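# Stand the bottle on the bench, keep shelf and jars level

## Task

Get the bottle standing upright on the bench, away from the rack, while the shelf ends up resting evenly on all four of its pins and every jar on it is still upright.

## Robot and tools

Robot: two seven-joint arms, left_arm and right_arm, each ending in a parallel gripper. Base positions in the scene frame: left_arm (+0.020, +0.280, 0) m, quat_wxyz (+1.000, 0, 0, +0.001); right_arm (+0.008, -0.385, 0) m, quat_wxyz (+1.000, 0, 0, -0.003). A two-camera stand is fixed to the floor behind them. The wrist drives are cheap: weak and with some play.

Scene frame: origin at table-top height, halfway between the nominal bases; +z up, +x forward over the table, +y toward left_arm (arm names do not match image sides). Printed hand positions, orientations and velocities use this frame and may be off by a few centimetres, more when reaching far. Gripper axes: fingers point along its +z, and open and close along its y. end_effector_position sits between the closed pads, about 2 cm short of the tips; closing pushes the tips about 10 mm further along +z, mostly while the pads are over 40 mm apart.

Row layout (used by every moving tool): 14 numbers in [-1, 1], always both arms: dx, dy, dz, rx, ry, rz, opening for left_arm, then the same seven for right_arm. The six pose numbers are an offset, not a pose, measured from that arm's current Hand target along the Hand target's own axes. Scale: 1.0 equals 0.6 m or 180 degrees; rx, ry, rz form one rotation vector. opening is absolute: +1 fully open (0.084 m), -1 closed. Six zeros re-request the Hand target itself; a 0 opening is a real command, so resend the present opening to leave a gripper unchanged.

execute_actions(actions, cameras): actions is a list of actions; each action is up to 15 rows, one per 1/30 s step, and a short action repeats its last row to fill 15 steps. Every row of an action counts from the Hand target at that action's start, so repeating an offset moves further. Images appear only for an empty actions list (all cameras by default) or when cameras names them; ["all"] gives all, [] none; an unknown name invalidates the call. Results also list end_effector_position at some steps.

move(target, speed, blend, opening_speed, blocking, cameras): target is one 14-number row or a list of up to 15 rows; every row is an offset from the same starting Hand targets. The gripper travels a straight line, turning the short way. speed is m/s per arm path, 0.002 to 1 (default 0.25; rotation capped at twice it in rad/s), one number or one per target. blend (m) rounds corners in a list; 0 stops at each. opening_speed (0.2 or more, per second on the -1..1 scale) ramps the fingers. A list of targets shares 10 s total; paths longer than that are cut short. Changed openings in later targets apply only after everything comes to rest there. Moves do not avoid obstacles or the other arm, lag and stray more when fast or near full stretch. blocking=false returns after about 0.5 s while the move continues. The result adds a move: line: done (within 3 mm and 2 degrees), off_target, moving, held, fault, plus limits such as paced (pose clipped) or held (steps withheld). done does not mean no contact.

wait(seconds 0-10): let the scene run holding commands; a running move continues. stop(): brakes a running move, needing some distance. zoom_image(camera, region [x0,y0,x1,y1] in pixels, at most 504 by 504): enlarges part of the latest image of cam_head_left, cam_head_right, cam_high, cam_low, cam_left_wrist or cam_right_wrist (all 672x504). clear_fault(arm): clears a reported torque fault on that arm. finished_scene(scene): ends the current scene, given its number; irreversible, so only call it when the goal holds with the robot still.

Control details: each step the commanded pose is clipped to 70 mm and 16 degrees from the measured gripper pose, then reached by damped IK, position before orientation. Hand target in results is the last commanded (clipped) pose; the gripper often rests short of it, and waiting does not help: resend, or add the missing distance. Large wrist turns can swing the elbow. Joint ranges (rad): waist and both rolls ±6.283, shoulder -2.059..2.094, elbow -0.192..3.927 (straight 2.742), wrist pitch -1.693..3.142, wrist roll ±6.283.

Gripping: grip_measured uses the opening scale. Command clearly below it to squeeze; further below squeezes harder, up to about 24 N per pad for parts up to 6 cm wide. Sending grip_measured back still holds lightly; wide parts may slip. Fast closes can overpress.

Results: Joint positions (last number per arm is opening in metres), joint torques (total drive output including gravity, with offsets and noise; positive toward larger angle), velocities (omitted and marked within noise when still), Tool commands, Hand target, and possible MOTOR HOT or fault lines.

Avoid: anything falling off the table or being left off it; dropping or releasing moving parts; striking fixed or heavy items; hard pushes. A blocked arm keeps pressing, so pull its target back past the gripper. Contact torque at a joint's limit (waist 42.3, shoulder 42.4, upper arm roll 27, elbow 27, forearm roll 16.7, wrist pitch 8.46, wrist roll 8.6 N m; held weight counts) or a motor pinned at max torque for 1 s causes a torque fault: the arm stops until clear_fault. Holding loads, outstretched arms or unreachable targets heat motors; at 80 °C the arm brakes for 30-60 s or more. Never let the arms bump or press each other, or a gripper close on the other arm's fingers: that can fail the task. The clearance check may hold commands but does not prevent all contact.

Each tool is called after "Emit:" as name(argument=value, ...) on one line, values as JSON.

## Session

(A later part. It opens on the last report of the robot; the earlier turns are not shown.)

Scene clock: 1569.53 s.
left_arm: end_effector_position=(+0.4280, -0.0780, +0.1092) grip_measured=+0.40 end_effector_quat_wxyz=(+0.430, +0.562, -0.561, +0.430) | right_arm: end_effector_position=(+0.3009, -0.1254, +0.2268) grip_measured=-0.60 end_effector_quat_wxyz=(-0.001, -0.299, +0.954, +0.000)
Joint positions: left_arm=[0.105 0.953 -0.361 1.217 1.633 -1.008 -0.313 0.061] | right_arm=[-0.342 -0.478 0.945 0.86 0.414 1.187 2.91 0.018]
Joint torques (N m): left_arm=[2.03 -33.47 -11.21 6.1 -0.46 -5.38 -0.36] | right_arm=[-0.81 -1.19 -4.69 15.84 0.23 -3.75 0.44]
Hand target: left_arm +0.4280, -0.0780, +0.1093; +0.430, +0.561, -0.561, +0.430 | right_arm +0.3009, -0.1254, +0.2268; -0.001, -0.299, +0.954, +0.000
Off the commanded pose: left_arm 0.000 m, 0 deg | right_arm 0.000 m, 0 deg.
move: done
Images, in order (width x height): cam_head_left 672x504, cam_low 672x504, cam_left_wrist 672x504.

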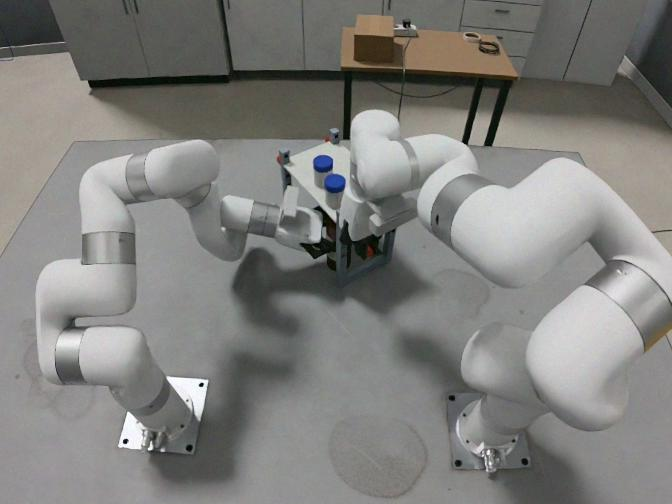

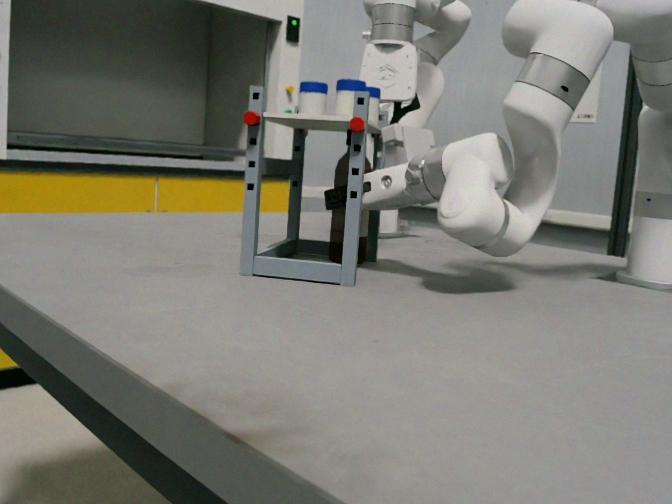

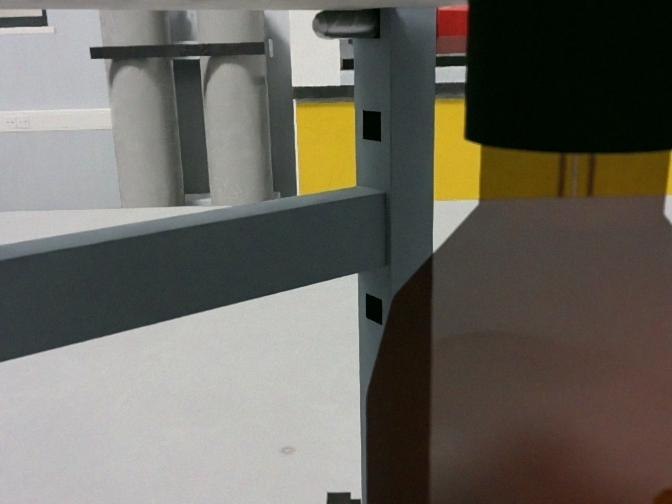

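Emit:
move(target=[0,0,0,0,0,0,-0.2,-0.05,0,0,0,0,0,-0.95], speed=0.06, cameras=["cam_low","cam_head_left","cam_high","cam_right_wrist","cam_left_wrist"])

Emit:
zoom_image(camera="cam_low", region=[360, 105, 410, 165])

Emit:
zoom_image(camera="cam_head_left", region=[310, 170, 400, 270])

Emit:
zoom_image(camera="cam_high", region=[250, 240, 370, 360])

Scene clock: 1598.17 s.
left_arm: end_effector_position=(+0.4280, -0.0780, +0.1093) grip_measured=+0.40 end_effector_quat_wxyz=(+0.430, +0.561, -0.561, +0.430) | right_arm: end_effector_position=(+0.3255, -0.1083, +0.2268) grip_measured=-0.60 end_effector_quat_wxyz=(-0.001, -0.299, +0.954, +0.000)
Joint positions: left_arm=[0.105 0.953 -0.362 1.217 1.633 -1.008 -0.314 0.061] | right_arm=[-0.429 -0.347 1.05 0.951 0.329 1.151 2.982 0.018]
Joint torques (N m): left_arm=[2.05 -34.37 -11.04 6.24 -0.49 -5.44 -0.34] | right_arm=[-2.76 -1.59 -4.8 16.63 -1.69 -5.13 1.37]
Hand target: left_arm +0.4280, -0.0780, +0.1093; +0.430, +0.561, -0.561, +0.430 | right_arm +0.3256, -0.1083, +0.2268; -0.001, -0.299, +0.954, +0.000
Off the commanded pose: left_arm 0.000 m, 0 deg | right_arm 0.000 m, 0 deg.
move: done
Images, in order (width x height): cam_head_left 672x504, cam_high 672x504, cam_low 672x504, cam_left_wrist 672x504, cam_right_wrist 672x504.

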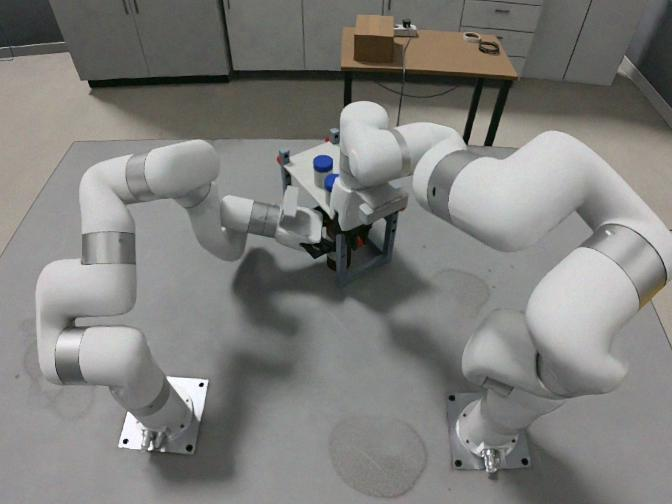

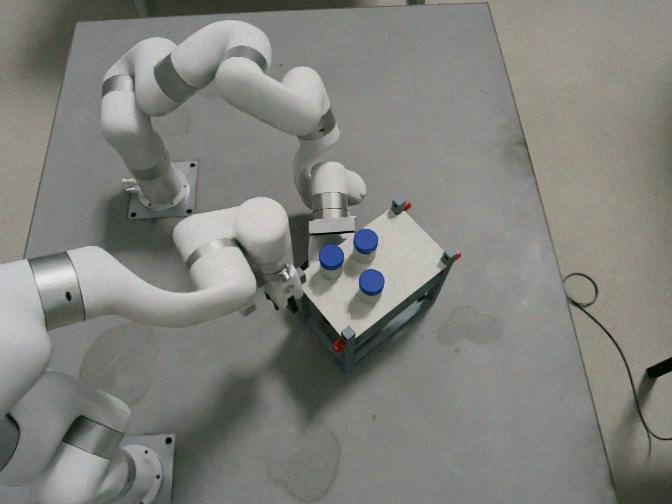

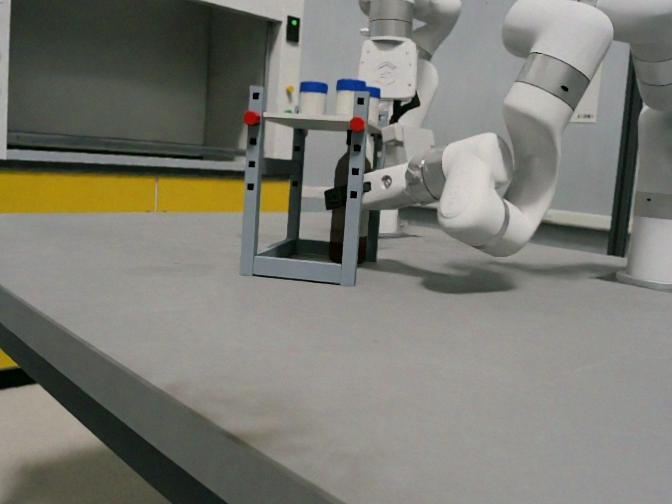

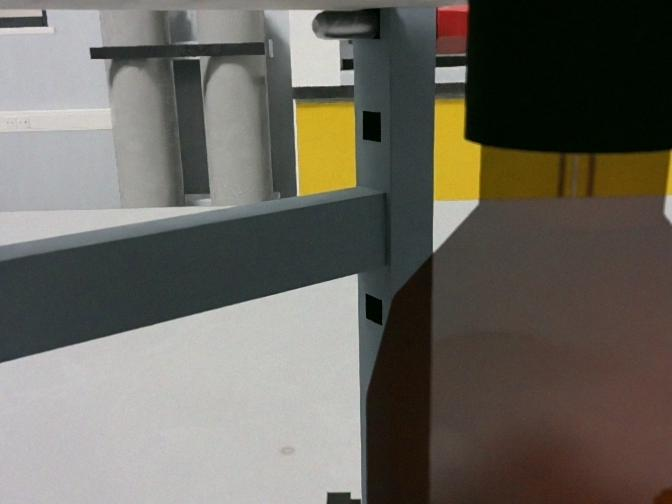

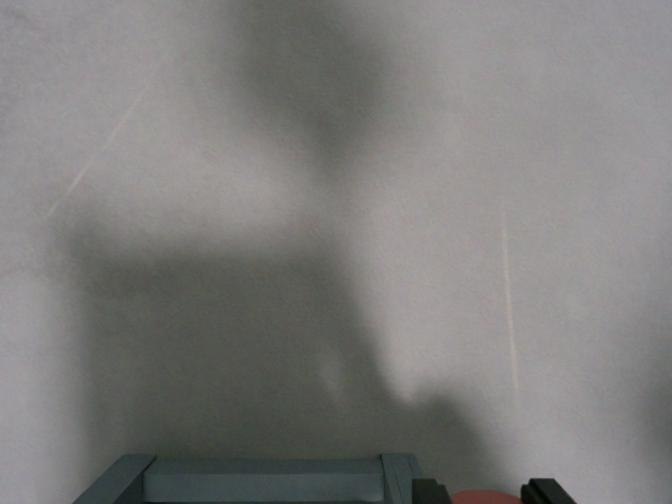

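Scaled by 8.400 from the camera's 672x504 image, which has a finer 960x720 frame.

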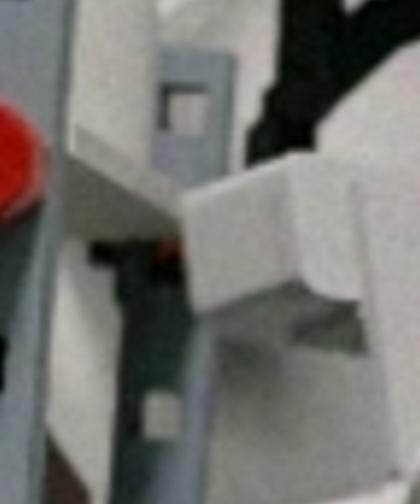

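Scaled by 5.040 from the camera's 672x504 image, which has a finer 960x720 frame.

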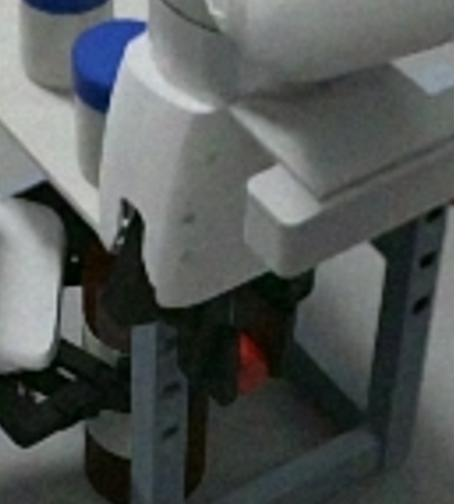

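Scaled by 4.200 from the camera's 672x504 image, which has a finer 960x720 frame.

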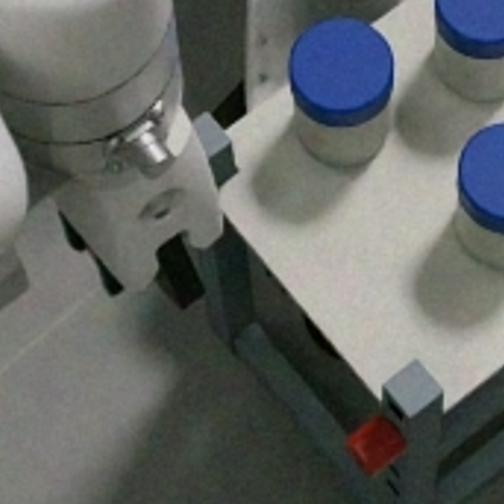

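Emit:
move(target=[0,0,0,0,0,0,-0.2,-0.02,0,0,0,0,0,-0.95], speed=0.04, cameras=["cam_low","cam_head_left"])

Emit:
zoom_image(camera="cam_low", region=[360, 105, 410, 165])

Emit:
zoom_image(camera="cam_head_left", region=[310, 170, 400, 270])

Scene clock: 1654.53 s.
left_arm: end_effector_position=(+0.4280, -0.0780, +0.1093) grip_measured=+0.40 end_effector_quat_wxyz=(+0.430, +0.561, -0.561, +0.430) | right_arm: end_effector_position=(+0.3354, -0.1014, +0.2268) grip_measured=-0.60 end_effector_quat_wxyz=(-0.001, -0.299, +0.954, +0.000)
Joint positions: left_arm=[0.105 0.953 -0.362 1.217 1.633 -1.008 -0.314 0.061] | right_arm=[-0.47 -0.288 1.101 0.989 0.282 1.138 3.02 0.018]
Joint torques (N m): left_arm=[1.93 -34.24 -10.9 6.99 -0.47 -5.39 -0.32] | right_arm=[-1.92 -1.43 -3.59 16.22 -1.69 -4.61 0.88]
Hand target: left_arm +0.4280, -0.0780, +0.1093; +0.430, +0.561, -0.561, +0.430 | right_arm +0.3354, -0.1014, +0.2268; -0.001, -0.299, +0.954, +0.000
Off the commanded pose: left_arm 0.000 m, 0 deg | right_arm 0.000 m, 0 deg.
move: done
Images, in order (width x height): cam_head_left 672x504, cam_low 672x504.

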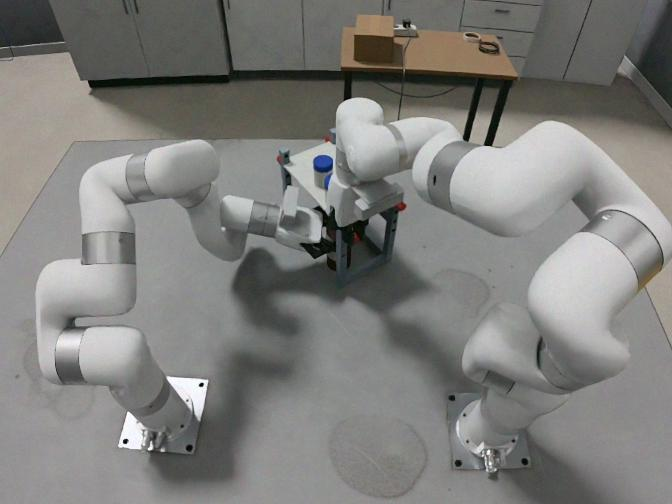

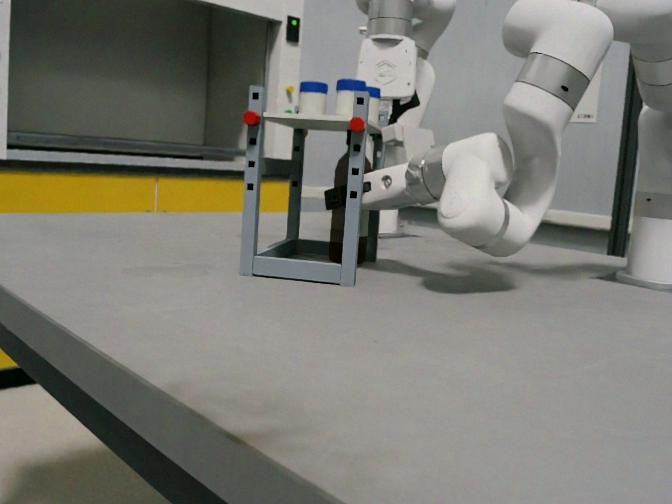

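Scaled by 8.400 from the camera's 672x504 image, which has a finer 960x720 frame.

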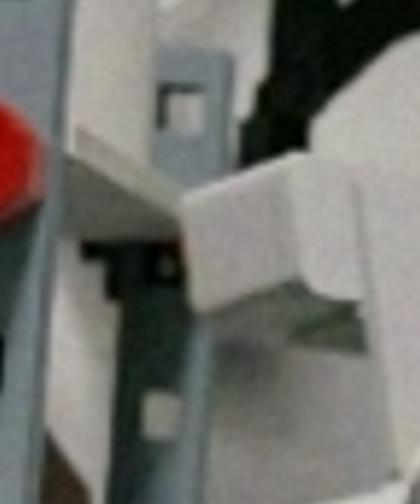

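Scaled by 5.040 from the camera's 672x504 image, which has a finer 960x720 frame.

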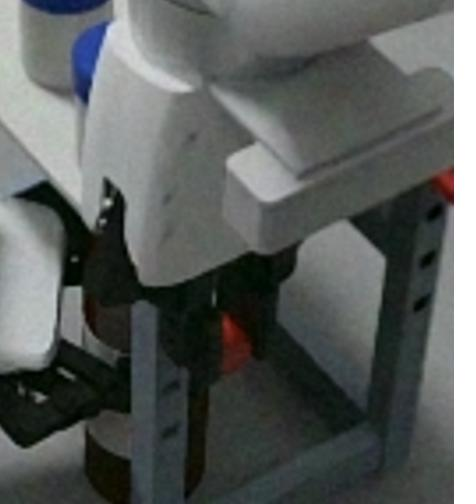

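Emit:
move(target=[0,0,0,0,0,0,-0.2,-0.02,0,0,0,0,0,-0.95], speed=0.04, cameras=["cam_low","cam_head_left","cam_high"])

Emit:
zoom_image(camera="cam_low", region=[360, 105, 410, 165])

Emit:
zoom_image(camera="cam_head_left", region=[310, 170, 400, 270])

Emit:
zoom_image(camera="cam_high", region=[250, 240, 370, 360])

Scene clock: 1666.97 s.
left_arm: end_effector_position=(+0.4280, -0.0780, +0.1093) grip_measured=+0.40 end_effector_quat_wxyz=(+0.430, +0.561, -0.561, +0.430) | right_arm: end_effector_position=(+0.3453, -0.0945, +0.2268) grip_measured=-0.60 end_effector_quat_wxyz=(-0.001, -0.299, +0.954, +0.000)
Joint positions: left_arm=[0.105 0.953 -0.362 1.217 1.633 -1.008 -0.314 0.061] | right_arm=[-0.513 -0.219 1.16 1.027 0.222 1.127 3.068 0.018]
Joint torques (N m): left_arm=[2.01 -34.13 -10.89 6.8 -0.54 -5.44 -0.36] | right_arm=[-2.75 -1.06 -2.55 16.03 -1.66 -5.22 0.94]
Hand target: left_arm +0.4280, -0.0780, +0.1093; +0.430, +0.561, -0.561, +0.430 | right_arm +0.3453, -0.0945, +0.2268; -0.001, -0.299, +0.954, +0.000
Off the commanded pose: left_arm 0.000 m, 0 deg | right_arm 0.000 m, 0 deg.
move: done
Images, in order (width x height): cam_head_left 672x504, cam_high 672x504, cam_low 672x504.

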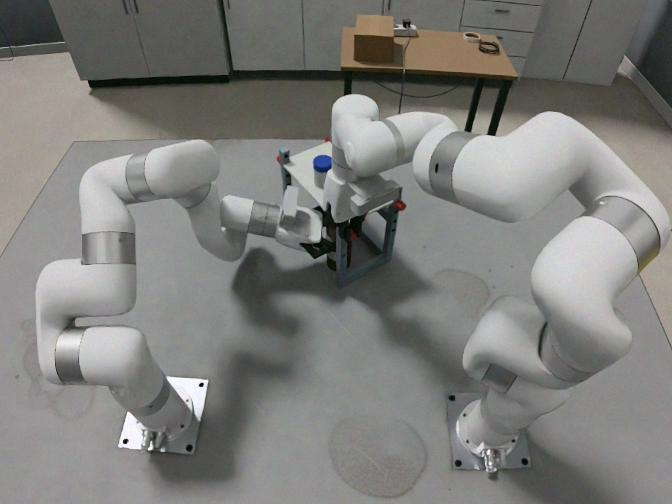

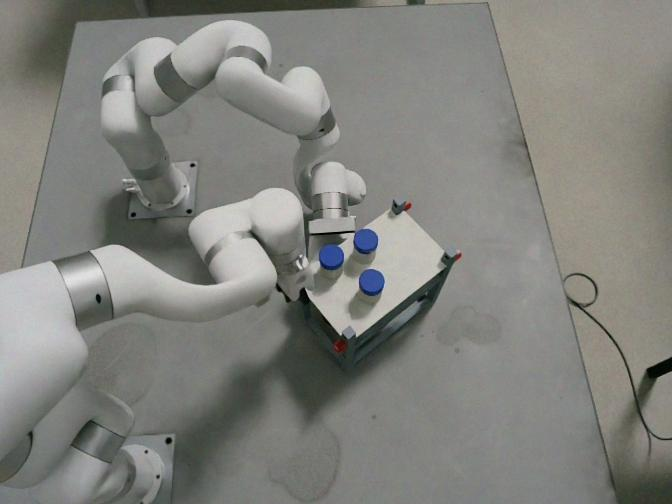

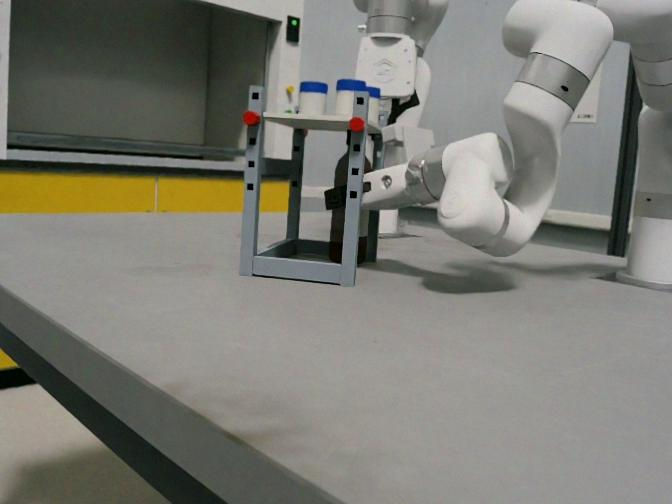

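Scaled by 8.400 from the camera's 672x504 image, which has a finer 960x720 frame.

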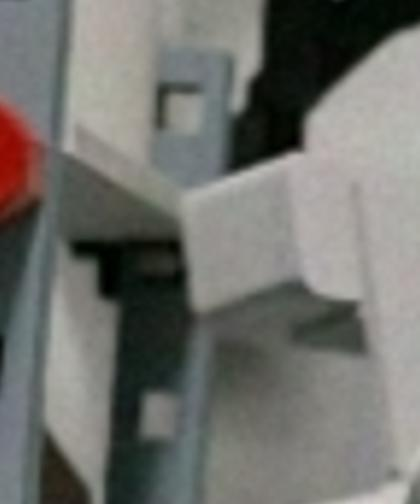

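Scaled by 5.040 from the camera's 672x504 image, which has a finer 960x720 frame.

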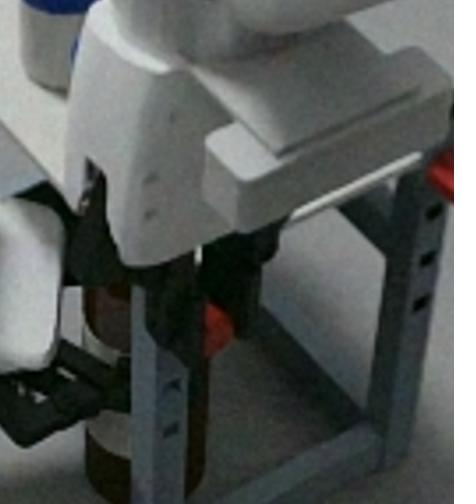

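Scaled by 4.200 from the camera's 672x504 image, which has a finer 960x720 frame.

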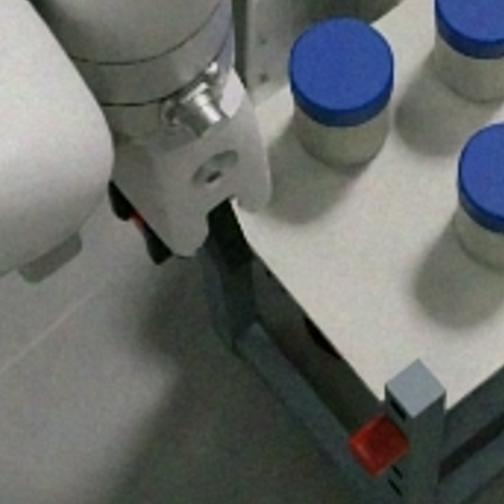

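Emit:
move(target=[0,0,0,0,0,0,-0.2,-0.0067,0,0,0,0,0,-0.95], speed=0.03)

Scene clock: 1683.53 s.
left_arm: end_effector_position=(+0.4280, -0.0780, +0.1093) grip_measured=+0.40 end_effector_quat_wxyz=(+0.430, +0.561, -0.561, +0.430) | right_arm: end_effector_position=(+0.3486, -0.0923, +0.2268) grip_measured=-0.60 end_effector_quat_wxyz=(-0.001, -0.299, +0.954, +0.000)
Joint positions: left_arm=[0.105 0.953 -0.362 1.217 1.633 -1.008 -0.314 0.061] | right_arm=[-0.529 -0.193 1.182 1.041 0.198 1.123 3.087 0.018]
Joint torques (N m): left_arm=[1.76 -33.92 -10.74 7 -0.58 -5.42 -0.33] | right_arm=[-1.7 -1.53 -2.09 15.94 -1.01 -5.07 0.96]
Hand target: left_arm +0.4280, -0.0780, +0.1093; +0.430, +0.561, -0.561, +0.430 | right_arm +0.3486, -0.0923, +0.2268; -0.001, -0.299, +0.954, +0.000
Off the commanded pose: left_arm 0.000 m, 0 deg | right_arm 0.000 m, 0 deg.
move: done

Emit:
move(target=[0,0,0,0,0,0,-0.2,-0.0042,0,0,0,0,0,-0.95], speed=0.02, cameras=["cam_low","cam_head_left","cam_head_right","cam_high"])

Emit:
zoom_image(camera="cam_low", region=[360, 105, 410, 165])

Emit:
zoom_image(camera="cam_head_left", region=[310, 190, 400, 270])

Emit:
zoom_image(camera="cam_head_right", region=[310, 190, 400, 270])

Scene clock: 1695.50 s.
left_arm: end_effector_position=(+0.4280, -0.0780, +0.1093) grip_measured=+0.40 end_effector_quat_wxyz=(+0.430, +0.561, -0.561, +0.430) | right_arm: end_effector_position=(+0.3506, -0.0908, +0.2268) grip_measured=-0.60 end_effector_quat_wxyz=(-0.001, -0.299, +0.954, +0.000)
Joint positions: left_arm=[0.105 0.953 -0.362 1.217 1.633 -1.008 -0.314 0.061] | right_arm=[-0.538 -0.175 1.196 1.049 0.181 1.121 3.101 0.018]
Joint torques (N m): left_arm=[1.43 -33.88 -11.03 6.85 -0.58 -5.31 -0.29] | right_arm=[-2.39 -1.2 -2.22 15.85 -1.1 -5.09 0.94]
Hand target: left_arm +0.4280, -0.0780, +0.1093; +0.430, +0.561, -0.561, +0.430 | right_arm +0.3506, -0.0908, +0.2268; -0.001, -0.299, +0.954, +0.000
Off the commanded pose: left_arm 0.000 m, 0 deg | right_arm 0.000 m, 0 deg.
move: done
Images, in order (width x height): cam_head_left 672x504, cam_head_right 672x504, cam_high 672x504, cam_low 672x504.

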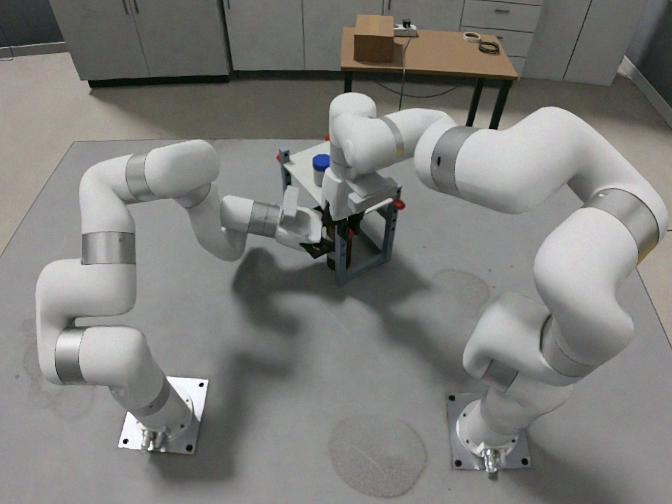

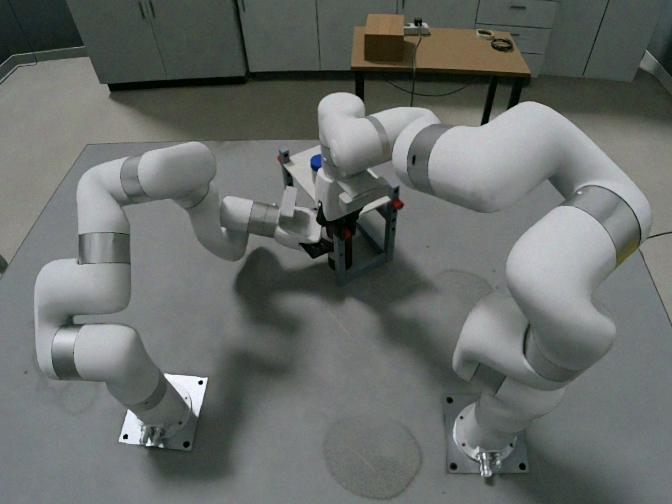

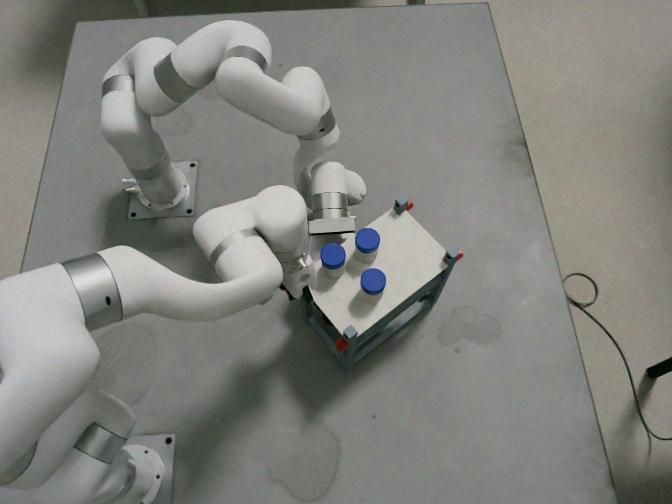

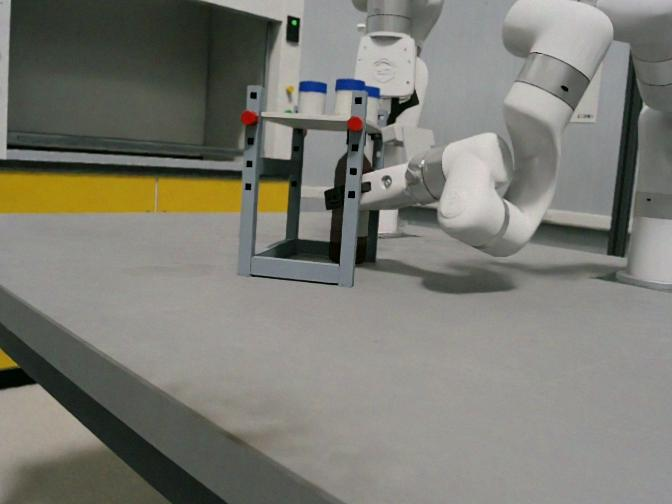

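Scaled by 8.400 from the camera's 672x504 image, which has a finer 960x720 frame.

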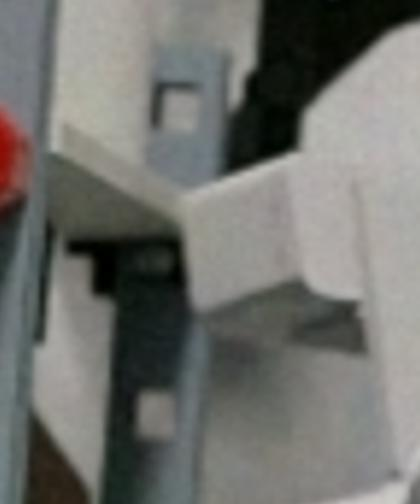

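Scaled by 5.600 from the camera's 672x504 image, which has a finer 960x720 frame.

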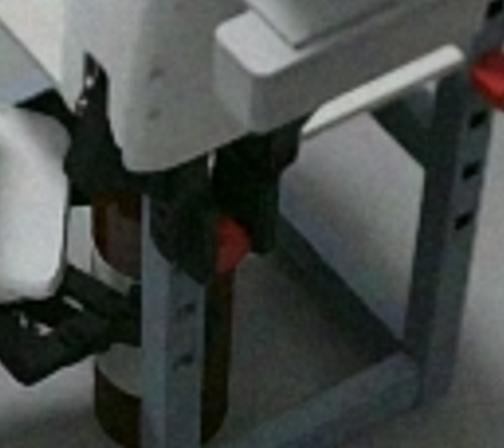

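Scaled by 5.600 from the camera's 672x504 image, which has a finer 960x720 frame.

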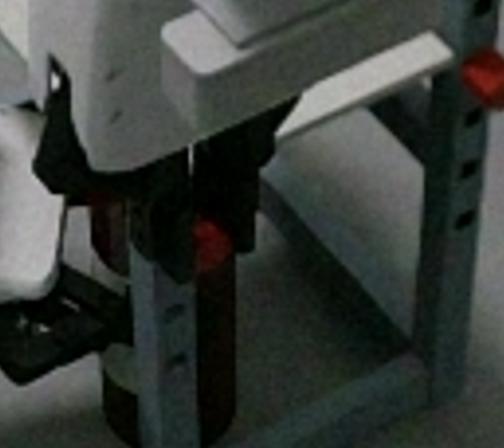

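Emit:
move(target=[-0.00692,0,0.00187,0,0,0,-0.2,0,0,0,0,0,0,-0.95], speed=0.02, cameras=["cam_low","cam_left_wrist"])

Emit:
zoom_image(camera="cam_low", region=[230, 70, 410, 290])

Emit:
zoom_image(camera="cam_low", region=[360, 105, 410, 165])

Scene clock: 1722.57 s.
left_arm: end_effector_position=(+0.4280, -0.0780, +0.1051) grip_measured=+0.40 end_effector_quat_wxyz=(+0.430, +0.561, -0.561, +0.430) | right_arm: end_effector_position=(+0.3506, -0.0908, +0.2268) grip_measured=-0.60 end_effector_quat_wxyz=(-0.001, -0.299, +0.954, +0.000)
Joint positions: left_arm=[0.104 0.965 -0.36 1.222 1.632 -1.008 -0.305 0.061] | right_arm=[-0.538 -0.175 1.197 1.049 0.181 1.121 3.101 0.018]
Joint torques (N m): left_arm=[-2.09 -27.77 -8.08 6.79 -2.27 -1.46 0.04] | right_arm=[-2.11 -1.1 -1.8 14.64 -1.28 -5.03 0.97]
Hand target: left_arm +0.4280, -0.0780, +0.1050; +0.430, +0.561, -0.561, +0.430 | right_arm +0.3506, -0.0908, +0.2268; -0.001, -0.299, +0.954, +0.000
Off the commanded pose: left_arm 0.000 m, 0 deg | right_arm 0.000 m, 0 deg.
move: done
Images, in order (width x height): cam_low 672x504, cam_left_wrist 672x504.

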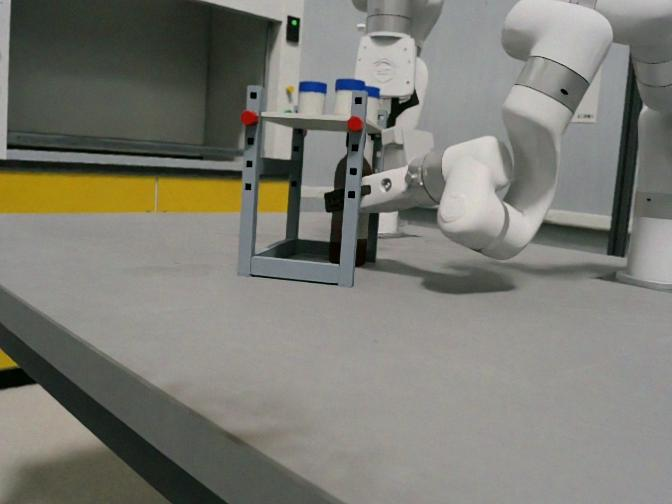

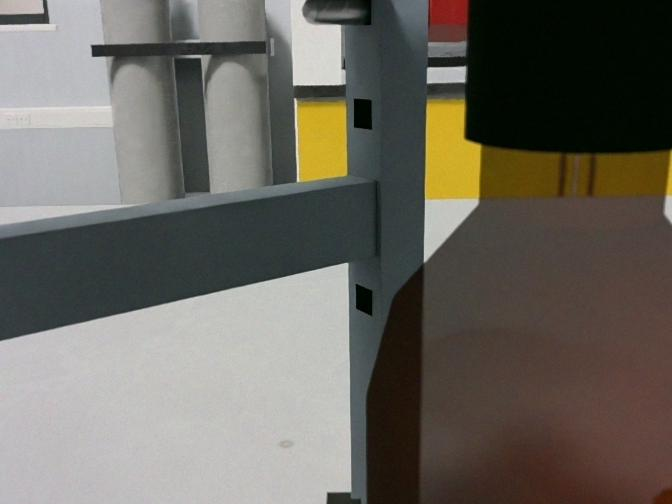

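Scaled by 2.291 from the camera's 672x504 image, which has a finer 960x720 frame.

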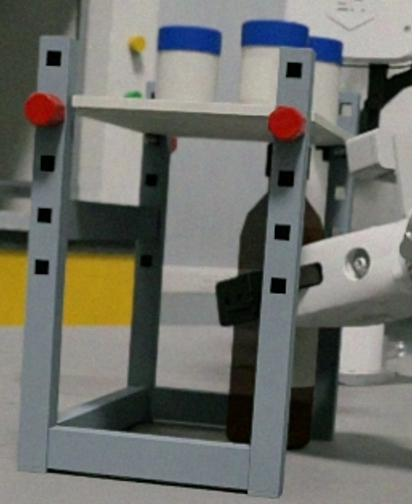

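Scaled by 8.400 from the camera's 672x504 image, which has a finer 960x720 frame.

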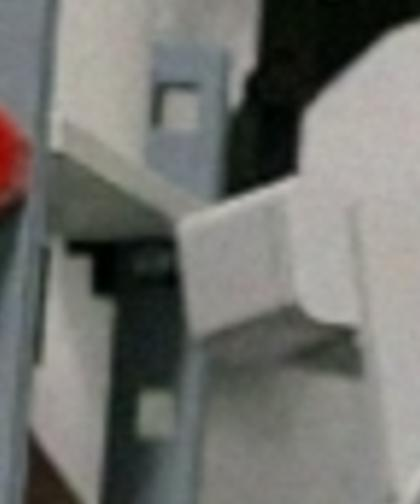

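Emit:
move(target=[[0,0,0,0,0,0,-0.2,0,0,0,0,0,0,-0.1],[0,0,0,0,0,0,-0.2,0.11,0,0,0,0,0,-0.1]], speed=0.12, opening_speed=1.0, cameras=["cam_low","cam_left_wrist","cam_head_left","cam_head_right","cam_right_wrist"])

Emit:
zoom_image(camera="cam_head_left", region=[300, 170, 420, 290])

Emit:
zoom_image(camera="cam_low", region=[340, 85, 420, 165])

Scene clock: 1737.17 s.
left_arm: end_effector_position=(+0.4280, -0.0780, +0.1050) grip_measured=+0.40 end_effector_quat_wxyz=(+0.430, +0.561, -0.561, +0.430) | right_arm: end_effector_position=(+0.2965, -0.1285, +0.2268) grip_measured=-0.11 end_effector_quat_wxyz=(-0.001, -0.299, +0.954, +0.000)
Joint positions: left_arm=[0.104 0.965 -0.36 1.222 1.632 -1.008 -0.305 0.061] | right_arm=[-0.35 -0.514 0.945 0.845 0.441 1.201 2.886 0.039]
Joint torques (N m): left_arm=[-2.16 -27.21 -7.62 5.68 -0.74 -1.4 0.09] | right_arm=[1.65 -2.08 -6.37 15.3 0.76 -1.09 -1.02]
Hand target: left_arm +0.4280, -0.0780, +0.1050; +0.430, +0.561, -0.561, +0.430 | right_arm +0.2965, -0.1285, +0.2268; -0.001, -0.299, +0.954, +0.000
Off the commanded pose: left_arm 0.000 m, 0 deg | right_arm 0.000 m, 0 deg.
move: done
Images, in order (width x height): cam_head_left 672x504, cam_head_right 672x504, cam_low 672x504, cam_left_wrist 672x504, cam_right_wrist 672x504.

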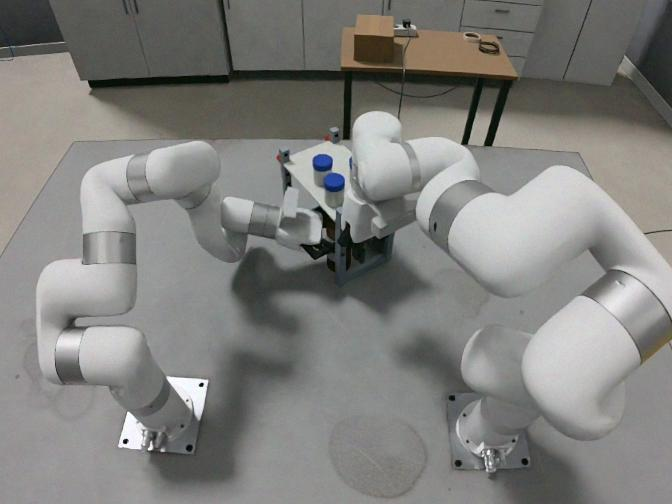

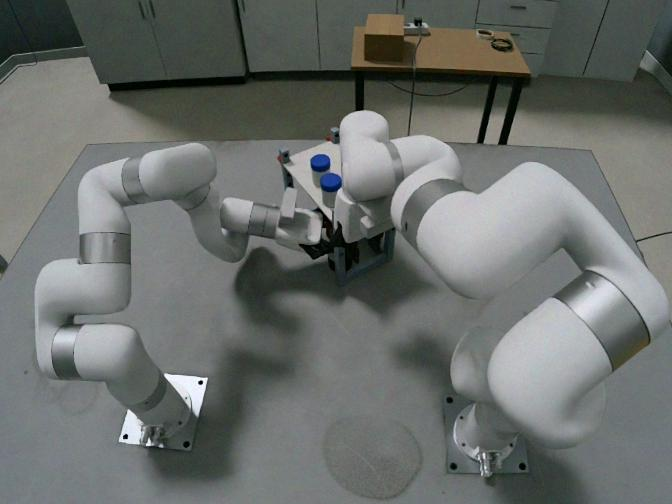

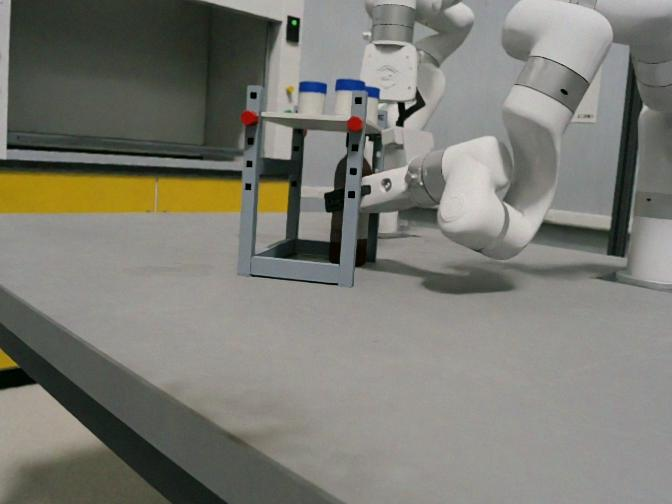

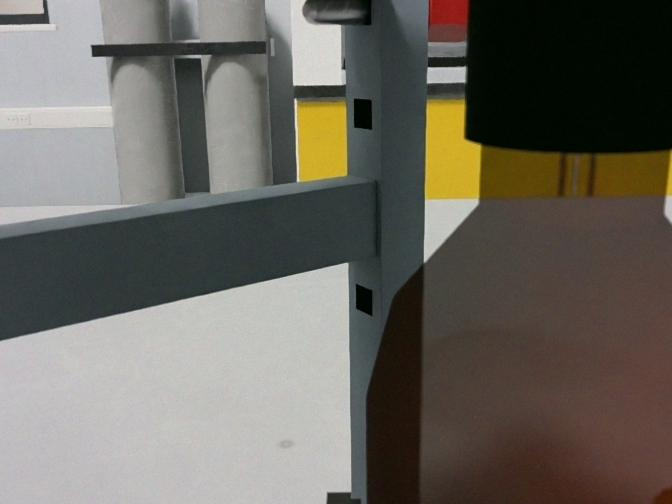

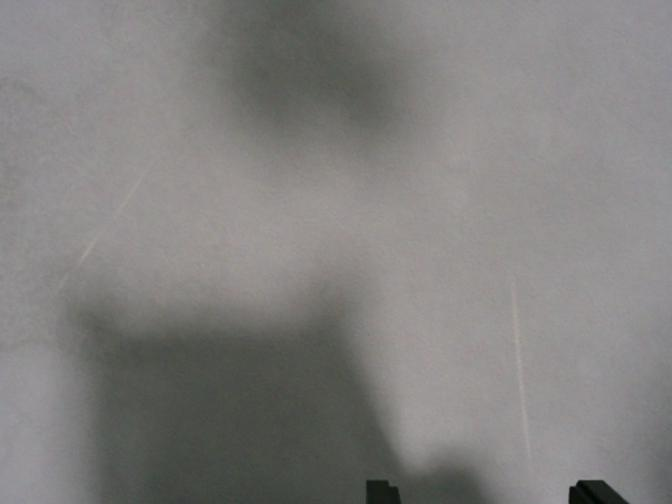

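Scaled by 4.200 from the camera's 672x504 image, which has a finer 960x720 frame.

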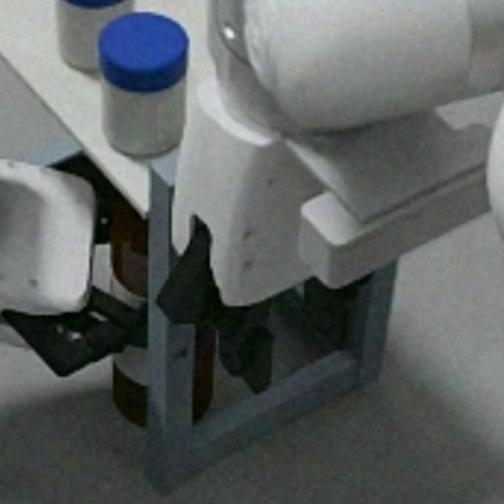

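Scaled by 6.300 from the camera's 672x504 image, which has a finer 960x720 frame.

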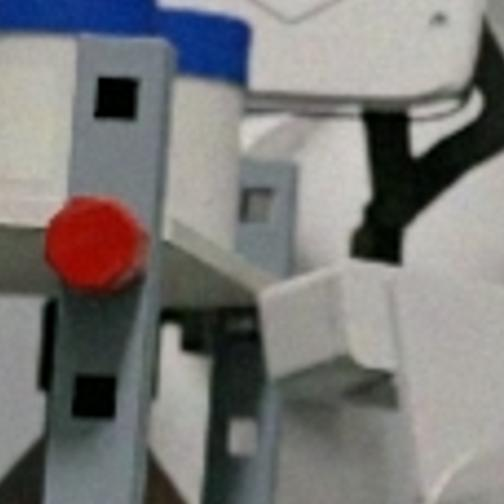

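Emit:
move(target=[[0.0013,0,-0.0003,0,0,0,-0.2,0.03,-0.01,-0.05,0,0,0,-0.1],[-0.0815,0,-0.306,0,0,0,-0.2,0.17,-0.1863,-0.2,0,0,0,-0.1]], speed=[0.04,0.12], cameras=["all"])

Emit:
zoom_image(camera="cam_head_left", region=[260, 120, 430, 300])

Emit:
zoom_image(camera="cam_low", region=[220, 60, 460, 300])

Scene clock: 1777.47 s.
left_arm: end_effector_position=(+0.4279, +0.1120, +0.1055) grip_measured=+0.40 end_effector_quat_wxyz=(+0.430, +0.561, -0.561, +0.430) | right_arm: end_effector_position=(+0.2768, -0.2784, +0.3469) grip_measured=-0.11 end_effector_quat_wxyz=(-0.001, -0.299, +0.954, +0.000)
Joint positions: left_arm=[0.346 0.924 -0.15 1.228 1.939 -1.29 -0.344 0.061] | right_arm=[-0.321 -0.742 0.451 0.91 0.298 1.6 2.558 0.039]
Joint torques (N m): left_arm=[1.86 -28.25 -4.65 6.73 -0.49 -4.45 -0.62] | right_arm=[-1.05 -0.37 -4.83 17.31 -0.99 -0.9 -0.84]
Hand target: left_arm +0.4279, +0.1120, +0.1055; +0.430, +0.561, -0.561, +0.430 | right_arm +0.2768, -0.2785, +0.3469; -0.001, -0.299, +0.954, +0.000
Off the commanded pose: left_arm 0.000 m, 0 deg | right_arm 0.000 m, 0 deg.
move: done

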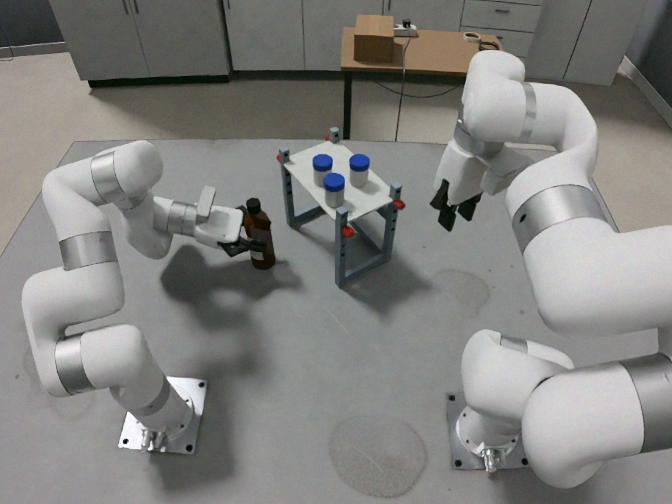

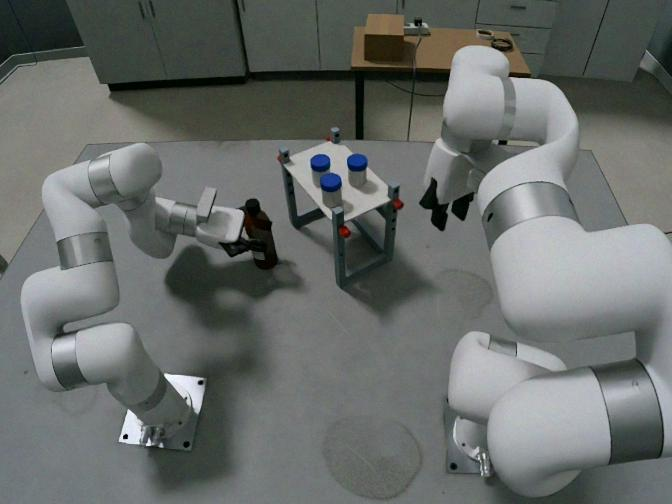

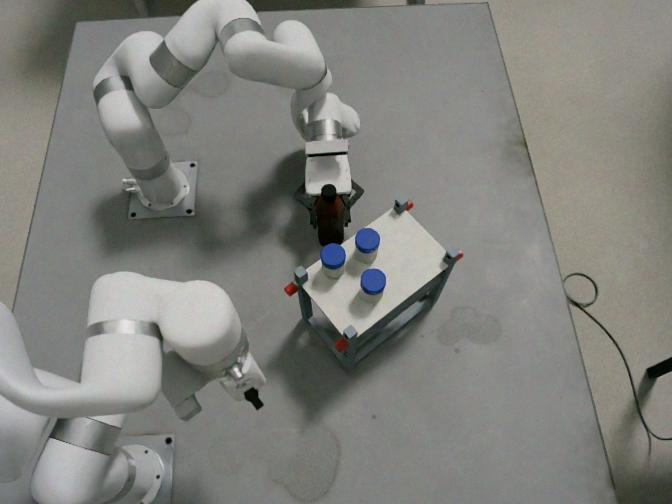

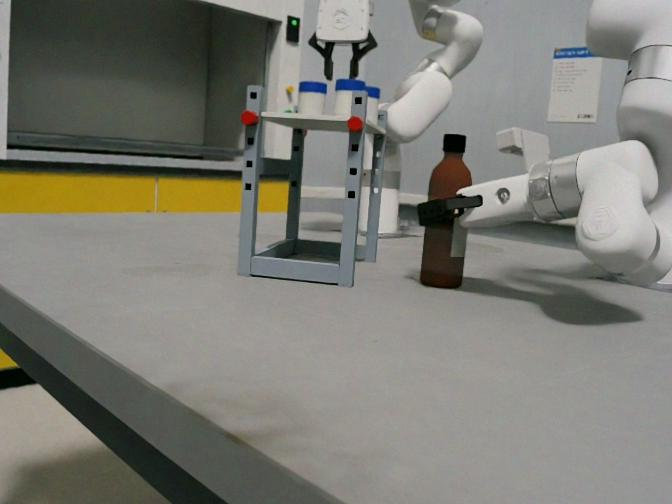

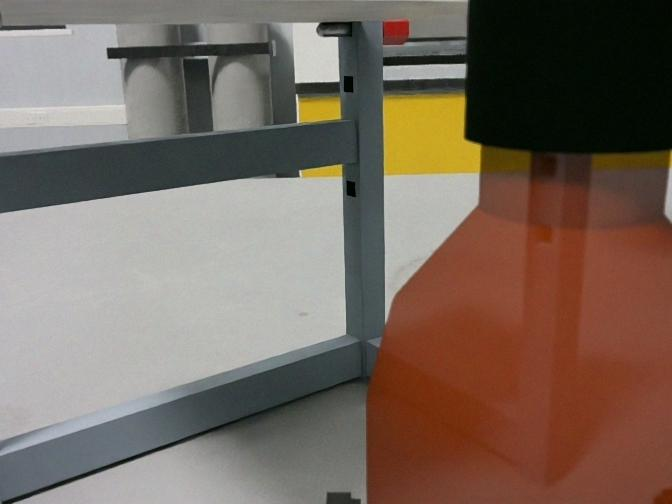

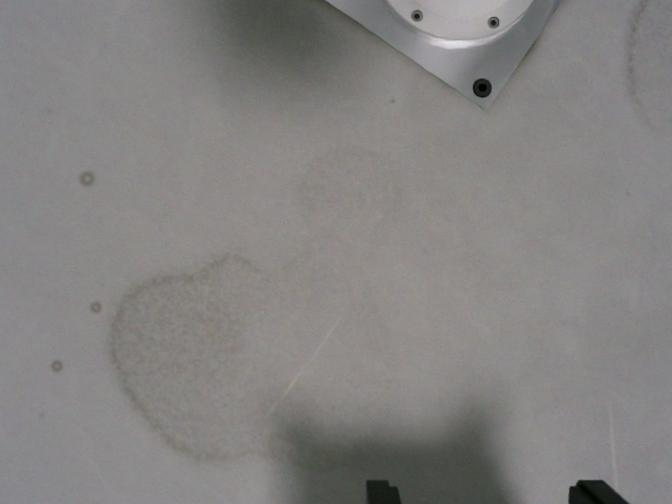

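Scaled by 2.800 from the camera's 672x504 image, which has a finer 960x720 frame.

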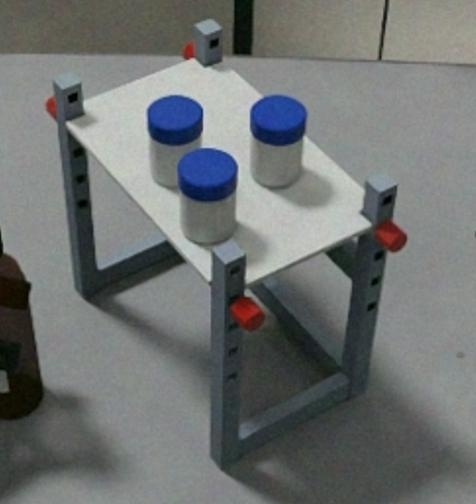

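Scaled by 2.100 from the camera's 672x504 image, which has a finer 960x720 frame.

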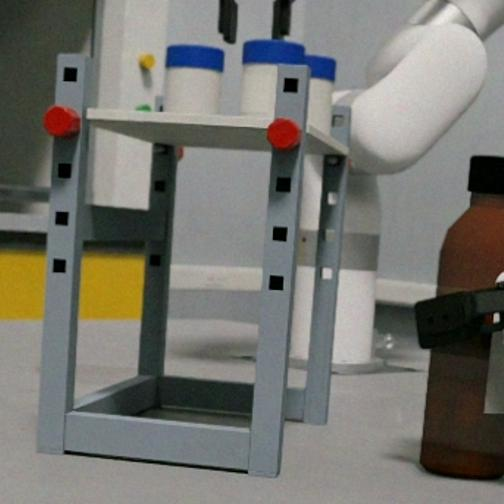

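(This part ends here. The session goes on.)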